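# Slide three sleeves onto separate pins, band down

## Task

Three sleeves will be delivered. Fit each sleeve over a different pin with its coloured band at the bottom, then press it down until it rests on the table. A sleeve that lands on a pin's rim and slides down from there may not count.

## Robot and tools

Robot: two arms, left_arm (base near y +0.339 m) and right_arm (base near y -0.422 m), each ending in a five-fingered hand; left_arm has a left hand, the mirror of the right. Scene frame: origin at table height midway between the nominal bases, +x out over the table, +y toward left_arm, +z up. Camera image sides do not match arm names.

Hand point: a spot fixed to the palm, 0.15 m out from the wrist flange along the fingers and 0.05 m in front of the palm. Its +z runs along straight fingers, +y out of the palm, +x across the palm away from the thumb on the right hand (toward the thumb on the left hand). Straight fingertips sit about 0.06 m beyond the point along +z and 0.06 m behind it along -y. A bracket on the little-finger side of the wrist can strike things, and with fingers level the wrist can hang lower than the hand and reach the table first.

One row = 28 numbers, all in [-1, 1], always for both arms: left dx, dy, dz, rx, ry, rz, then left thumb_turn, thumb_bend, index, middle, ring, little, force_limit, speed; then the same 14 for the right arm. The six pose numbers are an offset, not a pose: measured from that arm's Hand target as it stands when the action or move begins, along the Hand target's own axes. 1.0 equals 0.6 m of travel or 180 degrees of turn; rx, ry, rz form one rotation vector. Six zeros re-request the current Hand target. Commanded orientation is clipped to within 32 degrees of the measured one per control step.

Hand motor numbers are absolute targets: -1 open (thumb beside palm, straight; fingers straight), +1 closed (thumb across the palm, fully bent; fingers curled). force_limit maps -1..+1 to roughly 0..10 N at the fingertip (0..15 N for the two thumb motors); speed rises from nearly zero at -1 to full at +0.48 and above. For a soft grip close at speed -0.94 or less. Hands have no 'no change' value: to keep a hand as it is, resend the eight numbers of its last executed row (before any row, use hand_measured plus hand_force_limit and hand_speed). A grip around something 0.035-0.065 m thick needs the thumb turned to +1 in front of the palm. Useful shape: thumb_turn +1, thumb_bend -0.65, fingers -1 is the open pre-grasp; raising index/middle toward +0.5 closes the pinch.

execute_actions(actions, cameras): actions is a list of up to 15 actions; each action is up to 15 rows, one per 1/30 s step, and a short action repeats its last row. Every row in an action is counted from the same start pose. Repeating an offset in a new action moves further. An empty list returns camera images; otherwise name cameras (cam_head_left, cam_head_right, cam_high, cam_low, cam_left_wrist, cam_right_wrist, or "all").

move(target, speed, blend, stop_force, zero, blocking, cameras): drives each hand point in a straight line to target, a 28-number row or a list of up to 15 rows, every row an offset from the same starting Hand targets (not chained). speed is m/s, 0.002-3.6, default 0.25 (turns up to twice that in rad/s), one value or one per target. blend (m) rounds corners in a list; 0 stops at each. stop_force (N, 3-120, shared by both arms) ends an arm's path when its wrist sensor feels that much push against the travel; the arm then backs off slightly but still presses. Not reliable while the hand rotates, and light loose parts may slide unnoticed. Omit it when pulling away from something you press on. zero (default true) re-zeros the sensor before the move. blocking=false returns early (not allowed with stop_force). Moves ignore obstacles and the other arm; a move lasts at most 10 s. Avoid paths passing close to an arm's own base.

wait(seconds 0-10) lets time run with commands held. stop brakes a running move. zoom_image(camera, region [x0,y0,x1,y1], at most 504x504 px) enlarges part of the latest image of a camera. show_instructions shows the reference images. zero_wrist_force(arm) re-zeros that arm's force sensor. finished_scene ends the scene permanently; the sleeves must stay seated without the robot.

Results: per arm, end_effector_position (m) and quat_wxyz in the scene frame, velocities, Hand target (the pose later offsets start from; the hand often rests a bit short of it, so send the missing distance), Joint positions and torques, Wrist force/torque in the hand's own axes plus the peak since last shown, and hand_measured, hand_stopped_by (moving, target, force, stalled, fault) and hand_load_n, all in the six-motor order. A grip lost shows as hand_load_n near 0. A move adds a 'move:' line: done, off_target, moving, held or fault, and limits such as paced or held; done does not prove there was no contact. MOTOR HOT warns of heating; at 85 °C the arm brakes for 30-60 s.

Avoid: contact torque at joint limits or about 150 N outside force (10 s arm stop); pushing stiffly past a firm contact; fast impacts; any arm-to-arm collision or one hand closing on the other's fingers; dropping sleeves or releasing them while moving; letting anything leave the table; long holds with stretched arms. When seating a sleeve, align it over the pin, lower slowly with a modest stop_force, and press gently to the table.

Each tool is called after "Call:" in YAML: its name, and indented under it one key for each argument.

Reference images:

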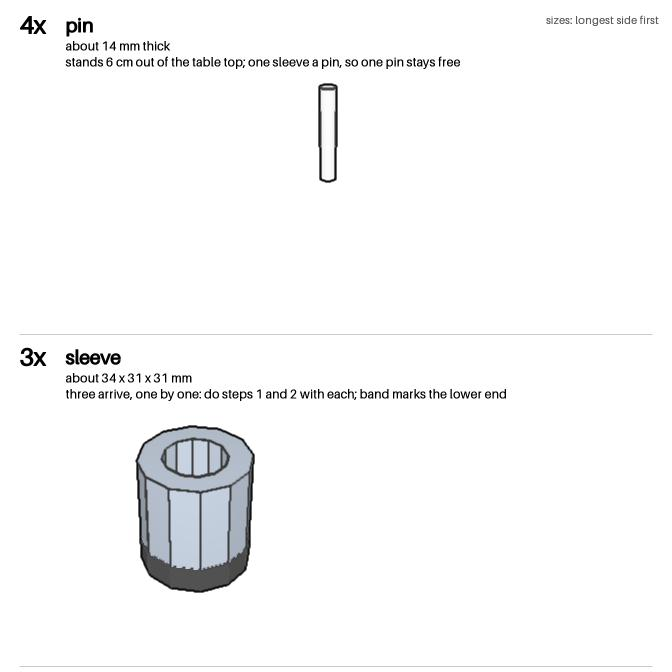

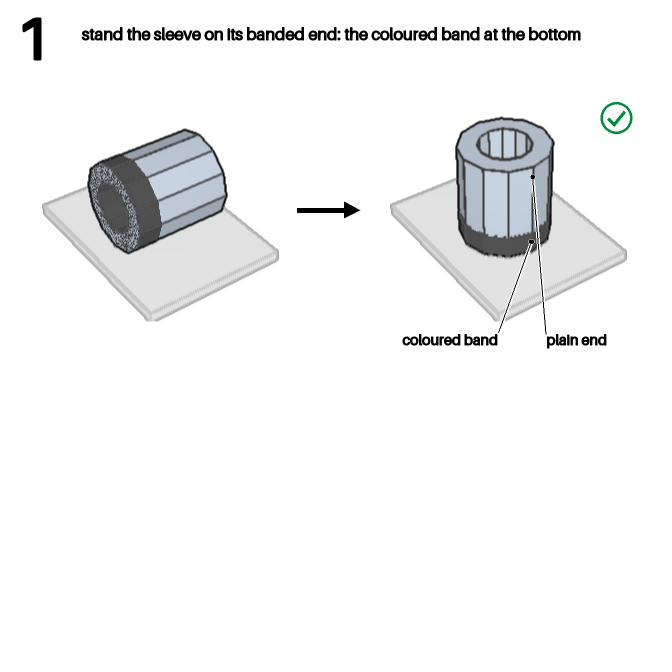

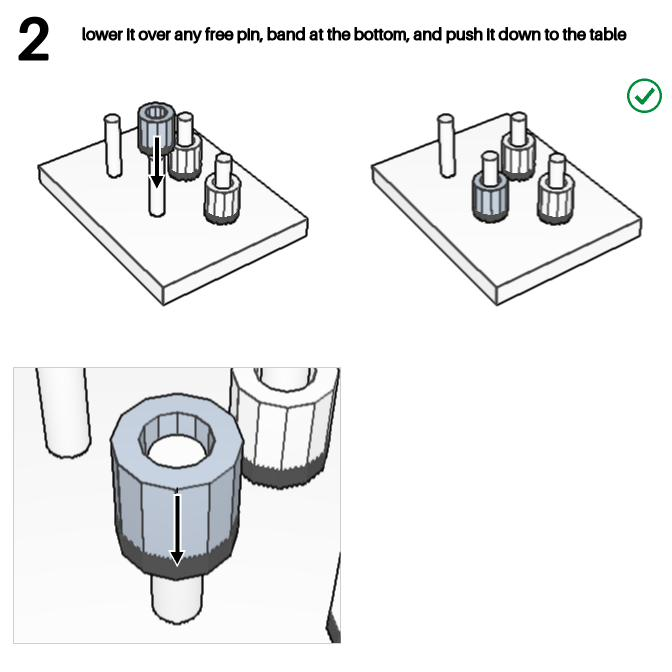

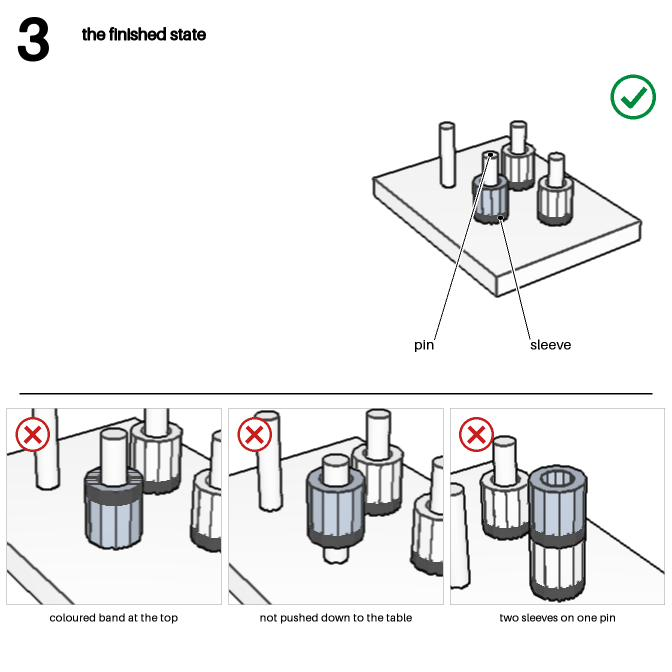

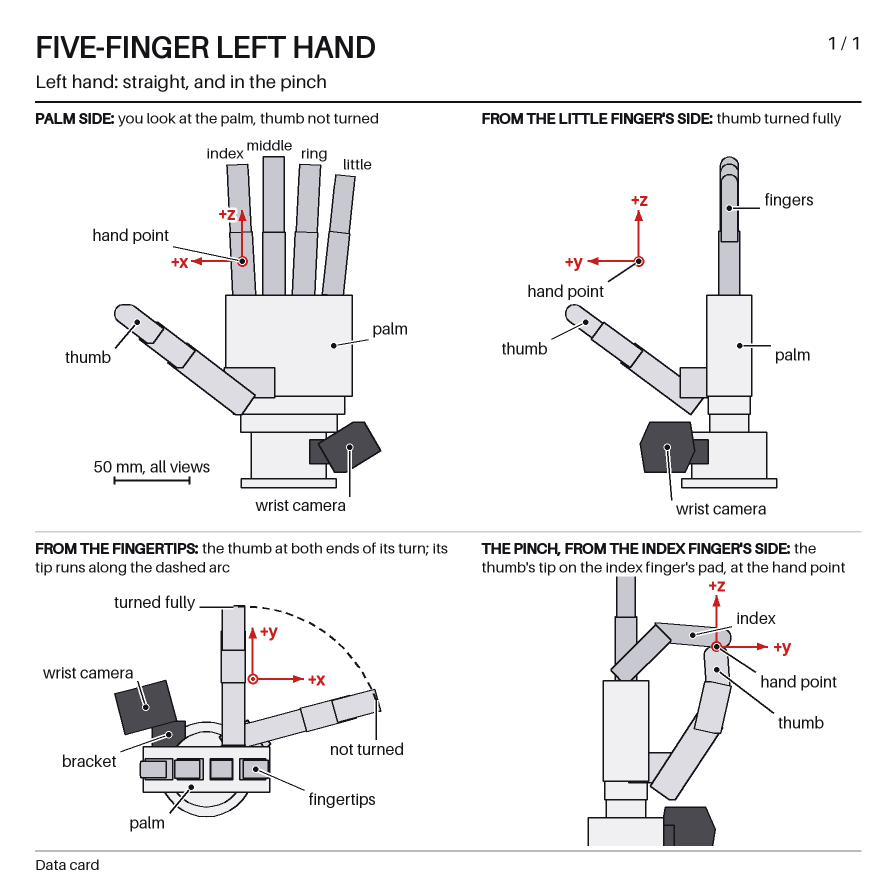

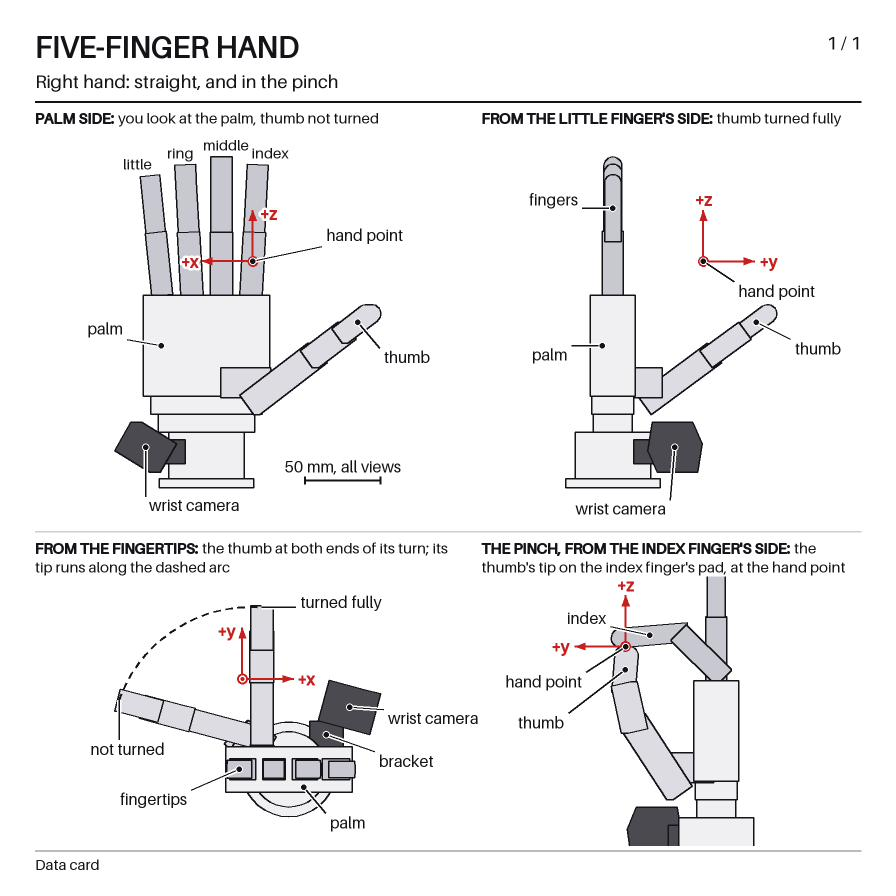

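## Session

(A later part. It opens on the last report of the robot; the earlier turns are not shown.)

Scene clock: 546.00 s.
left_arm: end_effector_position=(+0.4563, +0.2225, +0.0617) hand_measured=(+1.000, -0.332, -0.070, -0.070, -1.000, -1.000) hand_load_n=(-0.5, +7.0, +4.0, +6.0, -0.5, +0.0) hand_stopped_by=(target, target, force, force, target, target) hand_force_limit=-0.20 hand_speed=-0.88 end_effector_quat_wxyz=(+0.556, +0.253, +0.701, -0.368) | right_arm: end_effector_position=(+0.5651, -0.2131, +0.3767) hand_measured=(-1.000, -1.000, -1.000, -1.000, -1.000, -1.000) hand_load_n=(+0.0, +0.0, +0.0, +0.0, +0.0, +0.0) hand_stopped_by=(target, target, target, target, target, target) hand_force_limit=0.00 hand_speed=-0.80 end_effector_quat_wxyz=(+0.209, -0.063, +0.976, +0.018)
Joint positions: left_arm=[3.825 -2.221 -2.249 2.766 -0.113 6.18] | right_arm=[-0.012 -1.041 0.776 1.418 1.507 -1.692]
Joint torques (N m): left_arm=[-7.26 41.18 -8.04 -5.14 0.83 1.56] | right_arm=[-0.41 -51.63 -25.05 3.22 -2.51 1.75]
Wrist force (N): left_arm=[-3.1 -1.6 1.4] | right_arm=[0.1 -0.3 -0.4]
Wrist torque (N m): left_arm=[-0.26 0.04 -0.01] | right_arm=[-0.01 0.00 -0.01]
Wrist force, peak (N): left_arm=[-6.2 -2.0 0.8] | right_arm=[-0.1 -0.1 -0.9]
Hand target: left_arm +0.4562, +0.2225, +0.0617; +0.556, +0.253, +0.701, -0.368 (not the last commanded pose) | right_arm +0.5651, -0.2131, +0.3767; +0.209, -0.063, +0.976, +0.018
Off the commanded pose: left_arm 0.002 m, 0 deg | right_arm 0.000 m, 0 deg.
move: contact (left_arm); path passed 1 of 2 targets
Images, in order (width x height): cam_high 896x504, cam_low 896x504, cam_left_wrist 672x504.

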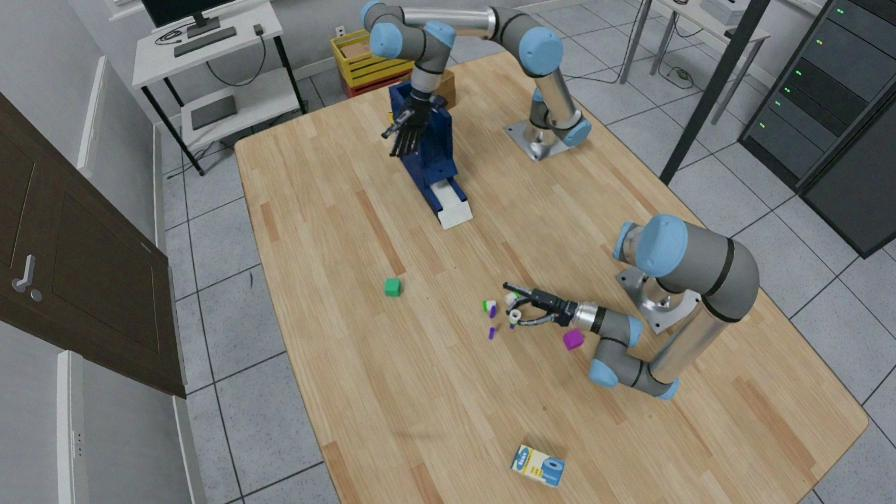

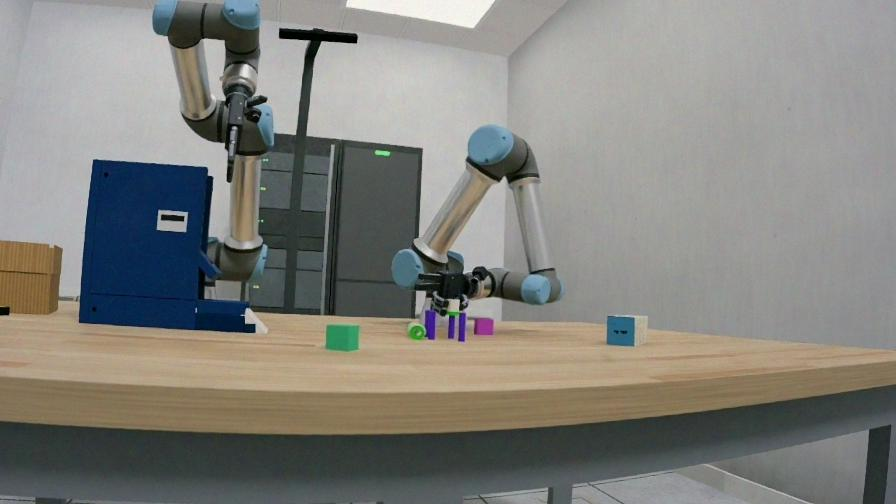

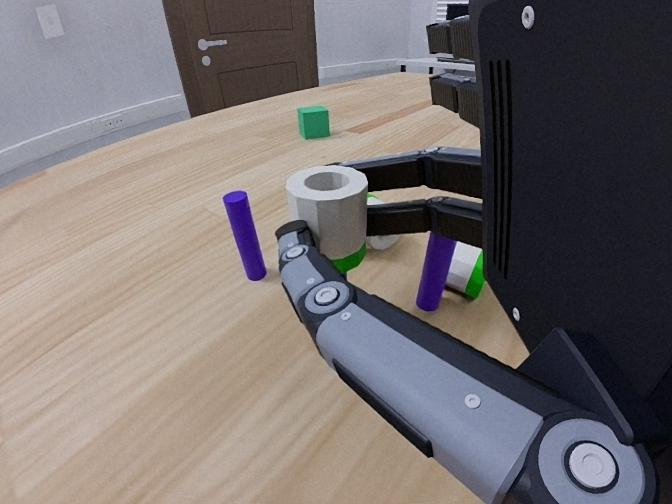

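Call:
move:
  target:
    - [-0.2227,-0.0538,-0.0257,0,0,0, 1, -0.33, 0.35, 0.35, -1, -1, -0.2, -0.88, 0,0,0,0,0,0,-1,-1,-1,-1,-1,-1,0.0,-0.8]
    - [-0.166,-0.1202,-0.0257,0,0,-0.25, 1, -0.33, 0.35, 0.35, -1, -1, -0.2, -0.88, 0,0,0,0,0,0,-1,-1,-1,-1,-1,-1,0.0,-0.8]
    - [-0.1727,-0.2072,-0.0257,0,0,-0.5, 1, -0.33, 0.35, 0.35, -1, -1, -0.2, -0.88, 0,0,0,0,0,0,-1,-1,-1,-1,-1,-1,0.0,-0.8]
    - [-0.239,-0.2638,-0.0257,0,0,-0.75, 1, -0.33, 0.35, 0.35, -1, -1, -0.2, -0.88, 0,0,0,0,0,0,-1,-1,-1,-1,-1,-1,0.0,-0.8]
    - [-0.326,-0.2572,-0.0257,0,0,-1.0, 1, -0.33, 0.35, 0.35, -1, -1, -0.2, -0.88, 0,0,0,0,0,0,-1,-1,-1,-1,-1,-1,0.0,-0.8]
    - [-0.3827,-0.1908,-0.0257,0,0,0.75, 1, -0.33, 0.35, 0.35, -1, -1, -0.2, -0.88, 0,0,0,0,0,0,-1,-1,-1,-1,-1,-1,0.0,-0.8]
    - [-0.376,-0.1038,-0.0257,0,0,0.5, 1, -0.33, 0.35, 0.35, -1, -1, -0.2, -0.88, 0,0,0,0,0,0,-1,-1,-1,-1,-1,-1,0.0,-0.8]
    - [-0.3097,-0.0472,-0.0257,0,0,0.25, 1, -0.33, 0.35, 0.35, -1, -1, -0.2, -0.88, 0,0,0,0,0,0,-1,-1,-1,-1,-1,-1,0.0,-0.8]
    - [-0.2227,-0.0538,-0.0257,0,0,0, 1, -0.33, 0.35, 0.35, -1, -1, -0.2, -0.88, 0,0,0,0,0,0,-1,-1,-1,-1,-1,-1,0.0,-0.8]
  speed: [0.15, 0.45, 0.45, 0.45, 0.45, 0.45, 0.45, 0.45, 0.45]
  blend: 0.02
  cameras: ["cam_left_wrist", "cam_high", "cam_low"]

Scene clock: 597.40 s.
left_arm: end_effector_position=(+0.4562, +0.2227, +0.2001) hand_measured=(+1.000, -0.332, -0.070, -0.070, -1.000, -1.000) hand_load_n=(-1.0, +7.0, +4.0, +6.0, +0.0, +0.0) hand_stopped_by=(target, target, force, force, target, target) hand_force_limit=-0.20 hand_speed=-0.88 end_effector_quat_wxyz=(+0.556, +0.254, +0.701, -0.368) | right_arm: end_effector_position=(+0.5651, -0.2131, +0.3767) hand_measured=(-1.000, -1.000, -1.000, -1.000, -1.000, -1.000) hand_load_n=(+0.0, +0.0, +0.0, +0.0, +0.0, +0.0) hand_stopped_by=(target, target, target, target, target, target) hand_force_limit=0.00 hand_speed=-0.80 end_effector_quat_wxyz=(+0.209, -0.063, +0.976, +0.018)
Joint positions: left_arm=[3.826 -1.85 -2.223 2.347 -0.112 -0.081] | right_arm=[-0.012 -1.041 0.776 1.418 1.507 -1.692]
Joint torques (N m): left_arm=[1.53 8.67 -0.71 -3.64 1.28 -1.75] | right_arm=[-0.73 -51.37 -25.26 3.23 -2.5 1.8]
Wrist force (N): left_arm=[-0.9 -0.6 1.7] | right_arm=[-0.1 0.0 -0.7]
Wrist torque (N m): left_arm=[-0.22 0.02 -0.07] | right_arm=[0.06 0.05 -0.01]
Wrist force, peak (N): left_arm=[3.3 -2.5 3.3] | right_arm=[0.2 0.0 -1.0]
Hand target: left_arm +0.4563, +0.2225, +0.2001; +0.556, +0.253, +0.701, -0.368 | right_arm +0.5651, -0.2131, +0.3767; +0.209, -0.063, +0.976, +0.018
Off the commanded pose: left_arm 0.000 m, 0 deg | right_arm 0.000 m, 0 deg.
move: done
Images, in order (width x height): cam_high 896x504, cam_low 896x504, cam_left_wrist 672x504.

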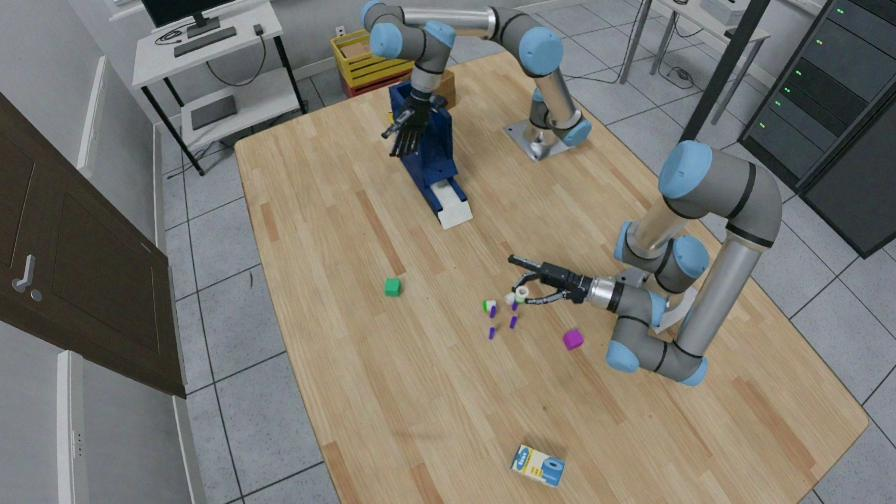

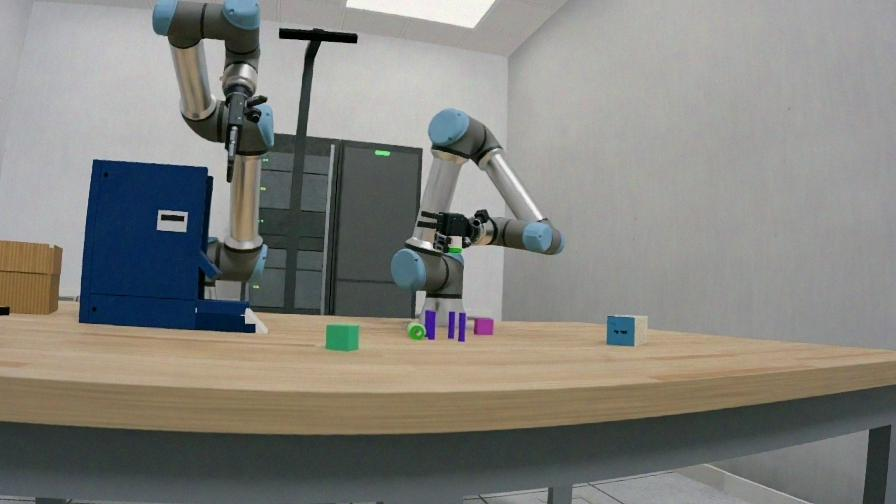

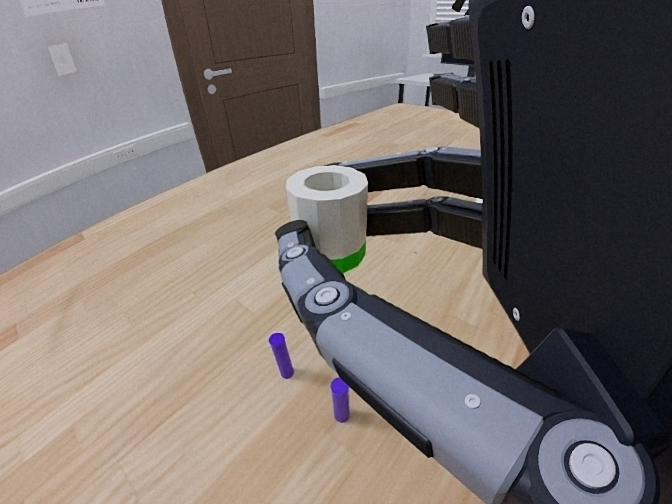

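Call:
move:
  target:
    - [-0.0007,0.0043,-0.0032,0.0966,0.0234,0.0111, 1, -0.33, 0.35, 0.35, -1, -1, -0.2, -0.88, 0,0,0,0,0,0,-1,-1,-1,-1,-1,-1,0.0,-0.8]
    - [0.1843,0.0493,0.0182,0.0966,0.0234,0.0111, 1, -0.33, 0.35, 0.35, -1, -1, -0.2, -0.88, 0,0,0,0,0,0,-1,-1,-1,-1,-1,-1,0.0,-0.8]
  speed: [0.15,0.12]
  cameras: ["cam_left_wrist", "cam_high", "cam_low"]

Call:
zoom_image:
  camera: "cam_high"
  region: [485, 290, 545, 345]

Call:
zoom_image:
  camera: "cam_low"
  region: [430, 270, 480, 345]

Scene clock: 604.37 s.
left_arm: end_effector_position=(+0.4572, +0.2256, +0.0856) hand_measured=(+1.000, -0.332, -0.070, -0.070, -1.000, -1.000) hand_load_n=(-0.5, +7.0, +4.0, +6.0, +0.0, +0.0) hand_stopped_by=(target, target, force, force, target, target) hand_force_limit=-0.20 hand_speed=-0.88 end_effector_quat_wxyz=(+0.491, +0.359, +0.653, -0.451) | right_arm: end_effector_position=(+0.5651, -0.2131, +0.3767) hand_measured=(-1.000, -1.000, -1.000, -1.000, -1.000, -1.000) hand_load_n=(+0.0, +0.0, +0.0, +0.0, +0.0, +0.0) hand_stopped_by=(target, target, target, target, target, target) hand_force_limit=0.00 hand_speed=-0.80 end_effector_quat_wxyz=(+0.209, -0.063, +0.976, +0.018)
Joint positions: left_arm=[3.839 -2.394 -2.188 1.76 -0.36 1.031] | right_arm=[-0.012 -1.041 0.776 1.418 1.507 -1.692]
Joint torques (N m): left_arm=[-0.03 32.15 1.31 -1.31 0.46 -0.04] | right_arm=[-0.33 -51.22 -24.74 3.4 -2.46 1.84]
Wrist force (N): left_arm=[-0.7 -0.7 1.9] | right_arm=[-0.4 -0.1 -0.3]
Wrist torque (N m): left_arm=[-0.27 -0.02 0.06] | right_arm=[0.01 0.07 -0.03]
Wrist force, peak (N): left_arm=[-2.1 -1.3 1.7] | right_arm=[-0.2 0.1 -0.9]
Hand target: left_arm +0.4572, +0.2256, +0.0856; +0.491, +0.359, +0.653, -0.451 | right_arm +0.5651, -0.2131, +0.3767; +0.209, -0.063, +0.976, +0.018
Off the commanded pose: left_arm 0.000 m, 0 deg | right_arm 0.000 m, 0 deg.
FORCE FAULT: contact force on the left arm reached its limit, and that arm stopped. The contact can be on any part of that arm, not only on its tool. That arm's remaining commands of this call were not run. That arm is still stopped at the end of this call. That arm stays stopped for about 10 more seconds. Until then a move that you send moves the other arm only, and its call returns only when the move has ended. Once the stop has ended, the next robot result says so. If the stop ends while you think or write, that arm runs what you send next, counted from a new Hand target: where the arm stands when the stop ends. While its stop runs, that arm, its gripper or tool too, takes no new command. Until it ends, the stop uses up actions while you think or wait. An arm that is not stopped still takes commands.
move: fault (left_arm)
Images, in order (width x height): cam_high 896x504, cam_low 896x504, cam_left_wrist 672x504.

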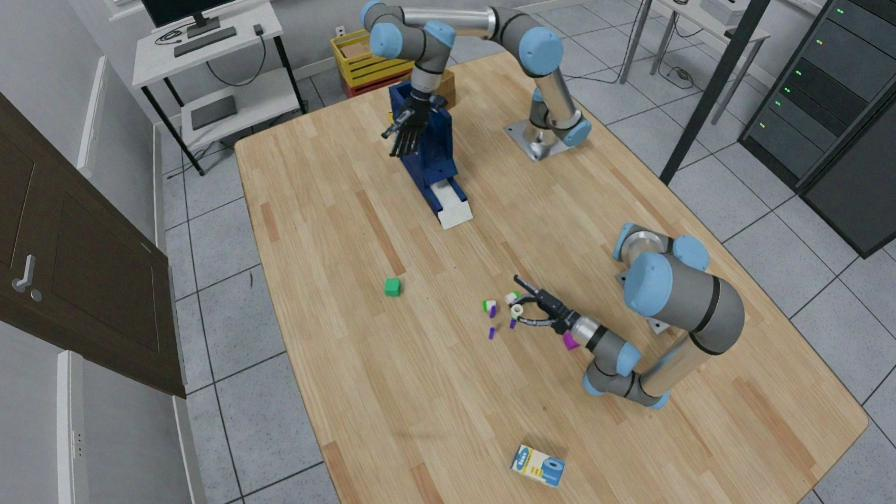

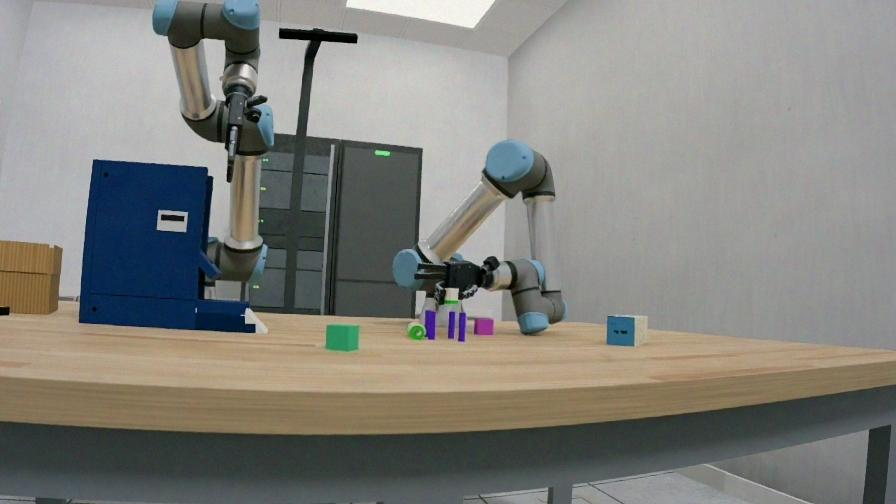

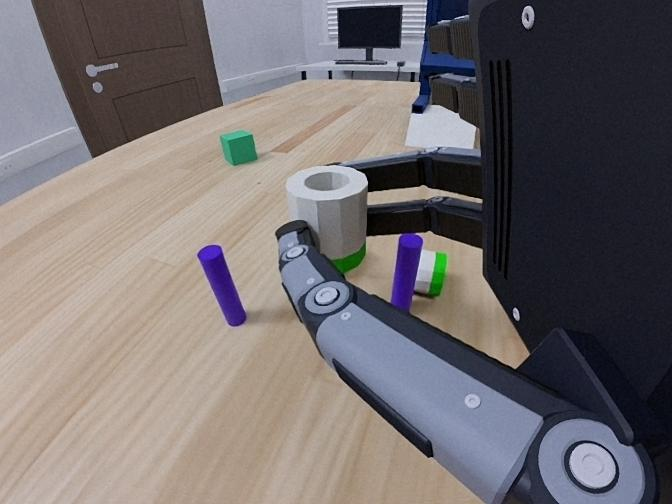

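Scaled by 8.400 from the camera's 896x504 image, which has a finer 1280x720 frame.

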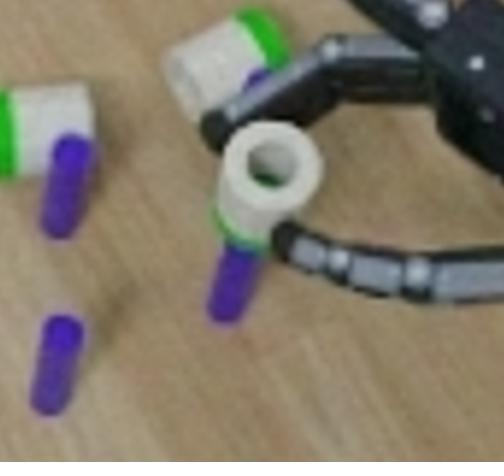

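Scaled by 6.720 from the camera's 896x504 image, which has a finer 1280x720 frame.

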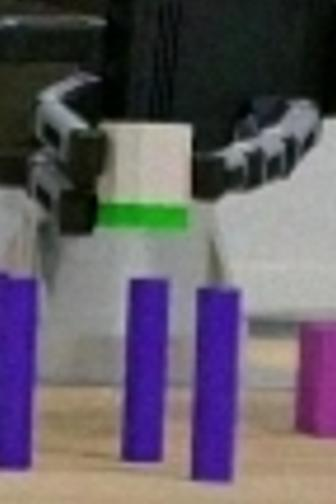

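Call:
wait:
  seconds: 0.3

Scene clock: 635.53 s.
left_arm: end_effector_position=(+0.4572, +0.2256, +0.0856) hand_measured=(+1.000, -0.332, -0.070, -0.070, -1.000, -1.000) hand_load_n=(-0.5, +7.0, +4.0, +6.0, +0.0, +0.0) hand_stopped_by=(target, target, force, force, target, target) hand_force_limit=-0.20 hand_speed=-0.88 end_effector_quat_wxyz=(+0.491, +0.359, +0.653, -0.451) | right_arm: end_effector_position=(+0.5651, -0.2131, +0.3767) hand_measured=(-1.000, -1.000, -1.000, -1.000, -1.000, -1.000) hand_load_n=(+0.0, +0.0, +0.0, +0.0, +0.0, +0.0) hand_stopped_by=(target, target, target, target, target, target) hand_force_limit=0.00 hand_speed=-0.80 end_effector_quat_wxyz=(+0.209, -0.063, +0.976, +0.018)
Joint positions: left_arm=[3.839 -2.394 -2.188 1.76 -0.36 1.031] | right_arm=[-0.012 -1.041 0.776 1.418 1.507 -1.692]
Joint torques (N m): left_arm=[-0.65 34.31 2.84 -1.48 0.75 -0.37] | right_arm=[-0.51 -50.97 -25.4 3.36 -2.56 1.79]
Wrist force (N): left_arm=[-0.7 -0.8 1.9] | right_arm=[-0.3 -0.1 -0.4]
Wrist torque (N m): left_arm=[-0.28 0.01 0.05] | right_arm=[0.03 0.08 -0.02]
Wrist force, peak (N): left_arm=[-0.8 -0.8 2.1] | right_arm=[-0.1 0.1 -1.0]
Hand target: left_arm +0.4572, +0.2256, +0.0856; +0.491, +0.359, +0.653, -0.451 | right_arm +0.5651, -0.2131, +0.3767; +0.209, -0.063, +0.976, +0.018
Off the commanded pose: left_arm 0.000 m, 0 deg | right_arm 0.000 m, 0 deg.
FORCE FAULT, CONTINUED: the left arm's stop, for the force fault that an earlier result reported, is over. The rest of the stop counts as 20 of the actions that you can send in this scene. That arm's target is now where it stood when the stop ended, not its last command. That arm accepts commands again.
wait: 0.30 s; at rest from the start

Call:
move:
  target:
    - [-0.2173,-0.0526,-0.0251,0,0,0, 1, -0.33, 0.35, 0.35, -1, -1, -0.2, -0.88, 0,0,0,0,0,0,-1,-1,-1,-1,-1,-1,0.0,-0.8]
    - [-0.2611,0.0882,0.0594,-0.2039,-0.0493,-0.0235, 1, -0.33, 0.35, 0.35, -1, -1, -0.2, -0.88, 0,0,0,0,0,0,-1,-1,-1,-1,-1,-1,0.0,-0.8]
    - [-0.2611,0.0882,0.0594,-0.1969,-0.0829,-0.0118, 1, -0.33, 0.35, 0.35, -1, -1, -0.2, -0.88, 0,0,0,0,0,0,-1,-1,-1,-1,-1,-1,0.0,-0.8]
  speed: [0.12,0.35,0.2]
  blend: [0.03,0,0]
  cameras: ["cam_high", "cam_low"]

Scene clock: 642.00 s.
left_arm: end_effector_position=(+0.5573, +0.2058, +0.2204) hand_measured=(+1.000, -0.332, -0.070, -0.070, -1.000, -1.000) hand_load_n=(-0.5, +7.0, +4.0, +6.0, +0.0, +0.0) hand_stopped_by=(target, target, force, force, target, target) hand_force_limit=-0.20 hand_speed=-0.88 end_effector_quat_wxyz=(+0.648, +0.121, +0.697, -0.282) | right_arm: end_effector_position=(+0.5651, -0.2131, +0.3767) hand_measured=(-1.000, -1.000, -1.000, -1.000, -1.000, -1.000) hand_load_n=(+0.0, +0.0, +0.0, +0.0, -0.5, +0.0) hand_stopped_by=(target, target, target, target, target, target) hand_force_limit=0.00 hand_speed=-0.80 end_effector_quat_wxyz=(+0.209, -0.063, +0.976, +0.018)
Joint positions: left_arm=[3.464 -2.044 -2.377 1.279 0.695 1.333] | right_arm=[-0.012 -1.041 0.776 1.418 1.507 -1.692]
Joint torques (N m): left_arm=[-8.17 27.68 -2.93 3.81 1.22 -1.78] | right_arm=[0.03 -51.17 -24.83 3.26 -2.44 1.76]
Wrist force (N): left_arm=[-0.8 -0.7 1.9] | right_arm=[-0.2 -0.3 -0.4]
Wrist torque (N m): left_arm=[-0.27 0.03 -0.07] | right_arm=[0.00 0.06 -0.02]
Wrist force, peak (N): left_arm=[-2.8 -1.3 2.1] | right_arm=[0.0 -0.2 -0.9]
Hand target: left_arm +0.5573, +0.2057, +0.2204; +0.648, +0.121, +0.697, -0.282 | right_arm +0.5651, -0.2131, +0.3767; +0.209, -0.063, +0.976, +0.018
Off the commanded pose: left_arm 0.000 m, 0 deg | right_arm 0.000 m, 0 deg.
move: done
Images, in order (width x height): cam_high 896x504, cam_low 896x504.

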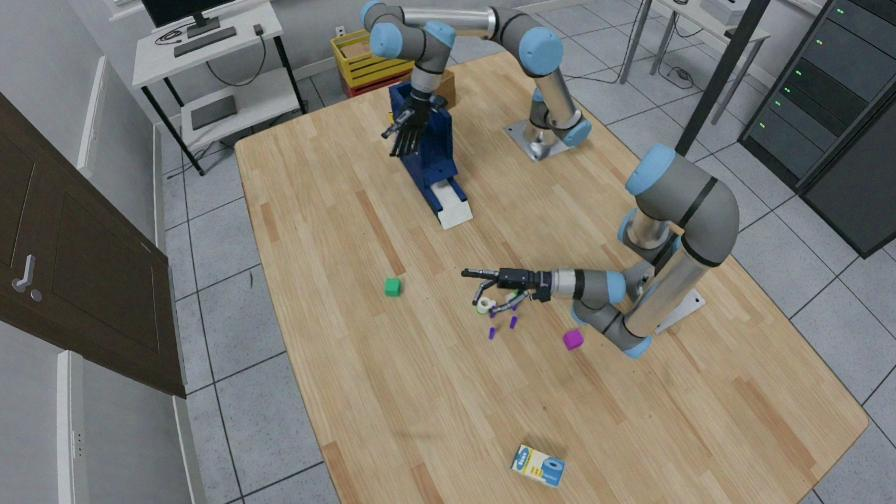

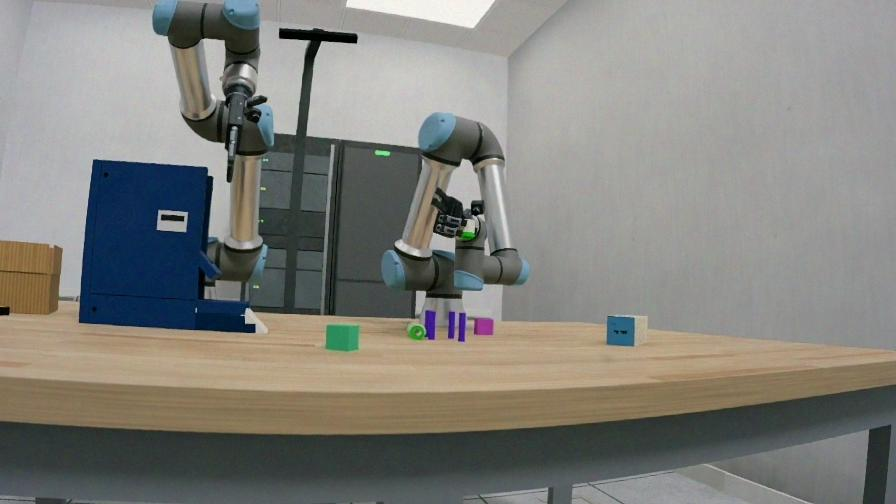

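Call:
move:
  target:
    - [0,0,0,0.0262,-0.108,0, 1, -0.33, 0.35, 0.35, -1, -1, -0.2, -0.88, 0,0,0,0,0,0,-1,-1,-1,-1,-1,-1,0.0,-0.8]
    - [0,0,0,0.2284,-0.0546,-0.0365, 1, -0.33, 0.35, 0.35, -1, -1, -0.2, -0.88, 0,0,0,0,0,0,-1,-1,-1,-1,-1,-1,0.0,-0.8]
    - [0,0,0,0.1968,0.0831,0.0119, 1, -0.33, 0.35, 0.35, -1, -1, -0.2, -0.88, 0,0,0,0,0,0,-1,-1,-1,-1,-1,-1,0.0,-0.8]
  speed: 0.2
  cameras: ["cam_high", "cam_low"]

Scene clock: 657.27 s.
left_arm: end_effector_position=(+0.5572, +0.2053, +0.2201) hand_measured=(+1.000, -0.332, -0.070, -0.070, -1.000, -1.000) hand_load_n=(-0.5, +7.0, +3.5, +6.0, +0.0, +0.0) hand_stopped_by=(target, target, force, force, target, target) hand_force_limit=-0.20 hand_speed=-0.88 end_effector_quat_wxyz=(+0.733, +0.103, +0.592, -0.319) | right_arm: end_effector_position=(+0.5651, -0.2131, +0.3767) hand_measured=(-1.000, -1.000, -1.000, -1.000, -1.000, -1.000) hand_load_n=(+0.0, +0.0, +0.0, +0.0, +0.0, +0.0) hand_stopped_by=(target, target, target, target, target, target) hand_force_limit=0.00 hand_speed=-0.80 end_effector_quat_wxyz=(+0.209, -0.063, +0.976, +0.018)
Joint positions: left_arm=[3.469 -2.27 -2.258 1.812 0.735 1.008] | right_arm=[-0.012 -1.041 0.776 1.418 1.507 -1.692]
Joint torques (N m): left_arm=[0.96 33 5.42 0.63 0.25 -0.42] | right_arm=[-0.49 -51.37 -25.25 3.34 -2.52 1.94]
Wrist force (N): left_arm=[-0.8 -0.7 2.3] | right_arm=[-0.1 -0.2 -0.5]
Wrist torque (N m): left_arm=[-0.32 0.08 -0.07] | right_arm=[0.02 0.04 -0.01]
Wrist force, peak (N): left_arm=[-1.6 -0.9 2.7] | right_arm=[-0.1 -0.1 -1.0]
Hand target: left_arm +0.5572, +0.2053, +0.2201; +0.733, +0.103, +0.592, -0.319 (not the last commanded pose) | right_arm +0.5651, -0.2131, +0.3767; +0.209, -0.063, +0.976, +0.018
Off the commanded pose: left_arm 0.001 m, 44 deg | right_arm 0.000 m, 0 deg.
FORCE FAULT: contact force on the left arm reached its limit, and that arm stopped. The contact can be on any part of that arm, not only on its tool. That arm's remaining commands of this call were not run. That arm is still stopped at the end of this call. That arm stays stopped for about 10 more seconds. Until then a move that you send moves the other arm only, and its call returns only when the move has ended. Once the stop has ended, the next robot result says so. If the stop ends while you think or write, that arm runs what you send next, counted from a new Hand target: where the arm stands when the stop ends. While its stop runs, that arm, its gripper or tool too, takes no new command. Until it ends, the stop uses up actions while you think or wait. An arm that is not stopped still takes commands.
move: fault (left_arm); path passed 1 of 3 targets
Images, in order (width x height): cam_high 896x504, cam_low 896x504.

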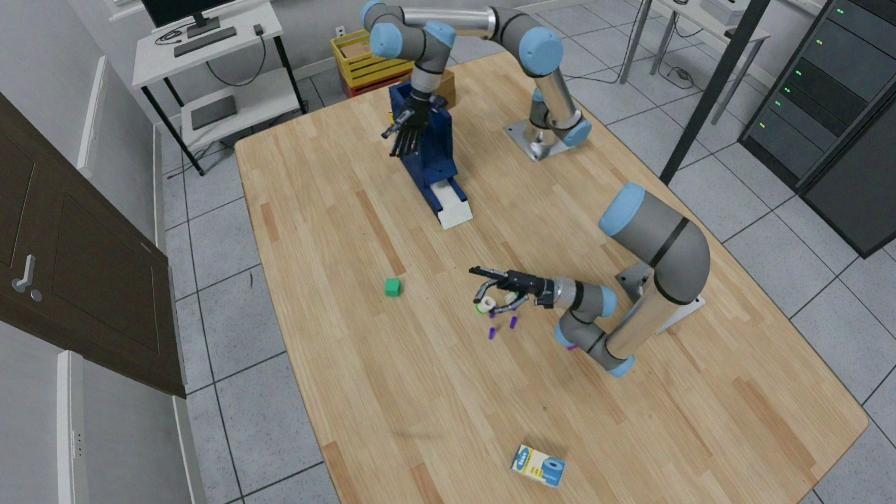

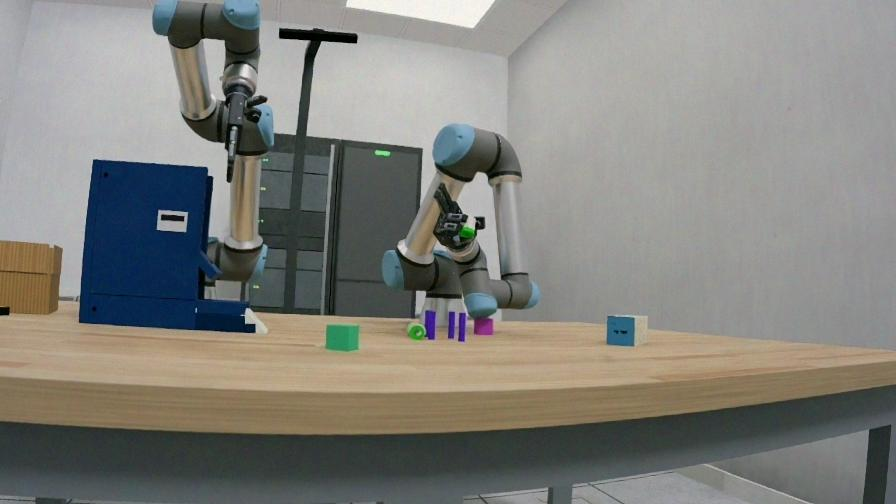

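Call:
wait:
  seconds: 0.5

Scene clock: 667.73 s.
left_arm: end_effector_position=(+0.5572, +0.2053, +0.2201) hand_measured=(+1.000, -0.332, -0.070, -0.070, -1.000, -1.000) hand_load_n=(-0.5, +7.0, +3.5, +6.0, +0.0, +0.0) hand_stopped_by=(target, target, force, force, target, target) hand_force_limit=-0.20 hand_speed=-0.88 end_effector_quat_wxyz=(+0.733, +0.103, +0.592, -0.319) | right_arm: end_effector_position=(+0.5651, -0.2131, +0.3767) hand_measured=(-1.000, -1.000, -1.000, -1.000, -1.000, -1.000) hand_load_n=(+0.0, +0.0, +0.0, +0.0, +0.0, +0.0) hand_stopped_by=(target, target, target, target, target, target) hand_force_limit=0.00 hand_speed=-0.80 end_effector_quat_wxyz=(+0.209, -0.063, +0.976, +0.018)
Joint positions: left_arm=[3.469 -2.27 -2.258 1.812 0.735 1.008] | right_arm=[-0.012 -1.041 0.776 1.418 1.507 -1.692]
Joint torques (N m): left_arm=[0.32 32.67 5.41 0.14 0.41 0.05] | right_arm=[-0.4 -51.41 -25.14 3.31 -2.48 1.81]
Wrist force (N): left_arm=[-0.5 -0.7 2.4] | right_arm=[-0.1 0.2 -0.4]
Wrist torque (N m): left_arm=[-0.34 0.05 -0.05] | right_arm=[0.06 0.05 0.00]
Wrist force, peak (N): left_arm=[-0.8 -0.8 2.7] | right_arm=[0.0 -0.1 -1.0]
Hand target: left_arm +0.5572, +0.2053, +0.2201; +0.733, +0.103, +0.592, -0.319 (not the last commanded pose) | right_arm +0.5651, -0.2131, +0.3767; +0.209, -0.063, +0.976, +0.018
Off the commanded pose: left_arm 0.001 m, 44 deg | right_arm 0.000 m, 0 deg.
FORCE FAULT, CONTINUED: the left arm's stop, for the force fault that an earlier result reported, is over. The rest of the stop counts as 19 of the actions that you can send in this scene. During its stop the left arm's controller moved it back a little. That arm's target is now where it stood when the stop ended, not its last command. That arm accepts commands again.
wait: 0.50 s; at rest from the start

Call:
move:
  target:
    - [-0.28,-0.068,0.0833,0,0,0, 1, -0.33, 0.35, 0.35, -1, -1, -0.2, -0.88, 0,0,0,0,0,0,-1,-1,-1,-1,-1,-1,0.0,-0.8]
    - [-0.28,-0.068,0.0833,0.1971,0.0478,-0.0586, 1, -0.33, 0.35, 0.35, -1, -1, -0.2, -0.88, 0,0,0,0,0,0,-1,-1,-1,-1,-1,-1,0.0,-0.8]
    - [-0.28,-0.068,0.0833,0.1774,0.1664,-0.0182, 1, -0.33, 0.35, 0.35, -1, -1, -0.2, -0.88, 0,0,0,0,0,0,-1,-1,-1,-1,-1,-1,0.0,-0.8]
  speed: [0.15,0.2,0.2]
  cameras: ["cam_high", "cam_low", "cam_left_wrist"]

Scene clock: 675.07 s.
left_arm: end_effector_position=(+0.5573, +0.2052, +0.4000) hand_measured=(+1.000, -0.332, -0.070, -0.070, -1.000, -1.000) hand_load_n=(-0.5, +7.0, +4.0, +6.0, -0.5, +0.0) hand_stopped_by=(target, target, force, force, target, target) hand_force_limit=-0.20 hand_speed=-0.88 end_effector_quat_wxyz=(+0.492, +0.360, +0.652, -0.451) | right_arm: end_effector_position=(+0.5651, -0.2131, +0.3767) hand_measured=(-1.000, -1.000, -1.000, -1.000, -1.000, -1.000) hand_load_n=(+0.0, +0.0, +0.0, +0.0, +0.0, +0.0) hand_stopped_by=(target, target, target, target, target, target) hand_force_limit=0.00 hand_speed=-0.80 end_effector_quat_wxyz=(+0.209, -0.063, +0.976, +0.018)
Joint positions: left_arm=[3.651 -1.528 -1.702 3.847 0.191 -2.418] | right_arm=[-0.012 -1.041 0.776 1.418 1.507 -1.692]
Joint torques (N m): left_arm=[-4.72 14.82 29.77 -1.87 -2.43 1.64] | right_arm=[-0.68 -51.42 -24.83 3.23 -2.48 1.8]
Wrist force (N): left_arm=[-1.0 -0.8 1.9] | right_arm=[0.1 -0.1 -0.7]
Wrist torque (N m): left_arm=[-0.25 0.04 -0.04] | right_arm=[0.03 0.01 -0.01]
Wrist force, peak (N): left_arm=[-2.2 -1.4 2.8] | right_arm=[-0.1 -0.2 -1.0]
Hand target: left_arm +0.5574, +0.2053, +0.4000; +0.492, +0.360, +0.652, -0.451 | right_arm +0.5651, -0.2131, +0.3767; +0.209, -0.063, +0.976, +0.018
Off the commanded pose: left_arm 0.000 m, 0 deg | right_arm 0.000 m, 0 deg.
move: done
Images, in order (width x height): cam_high 896x504, cam_low 896x504, cam_left_wrist 672x504.

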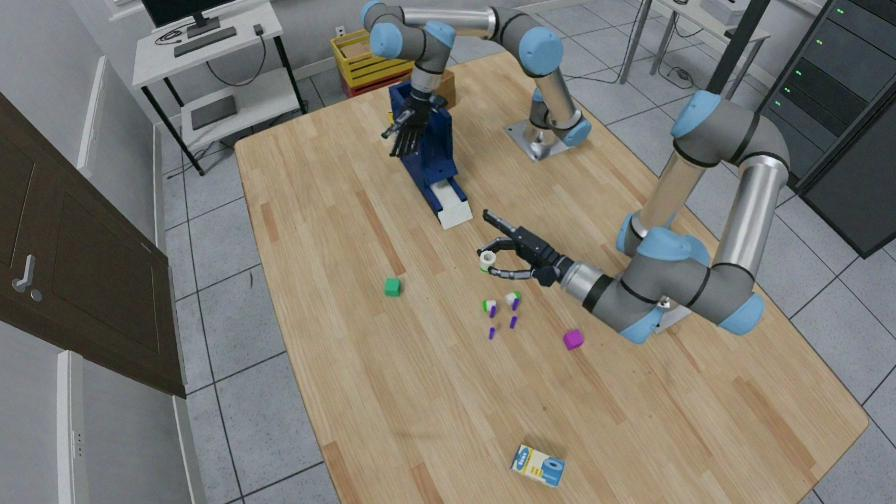

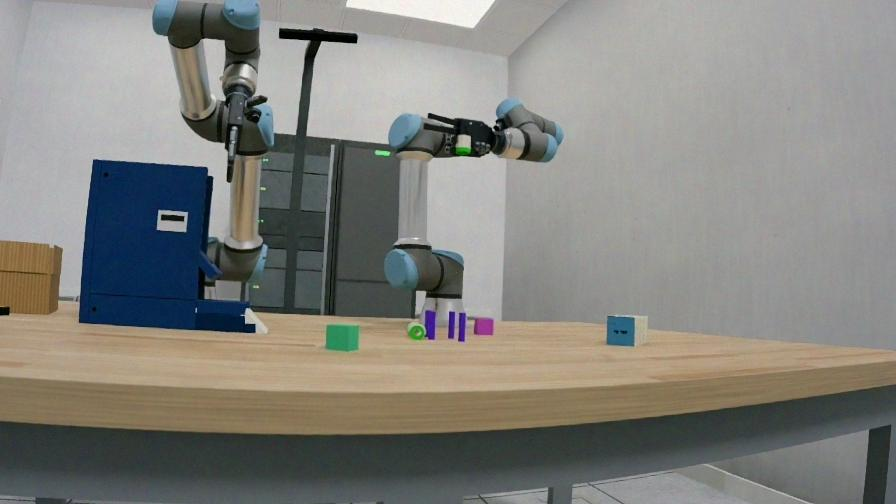

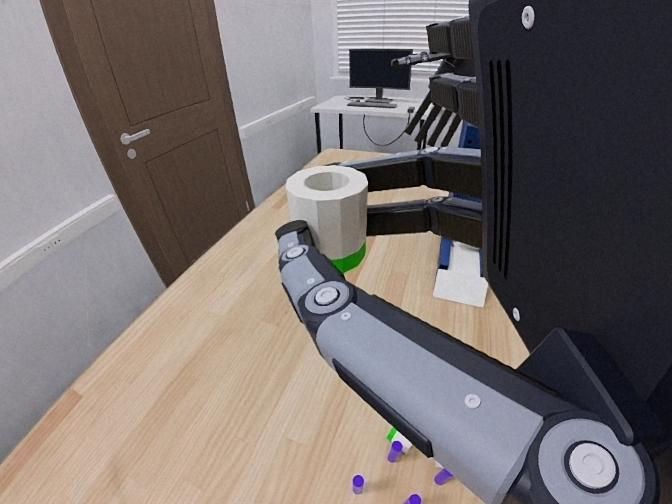

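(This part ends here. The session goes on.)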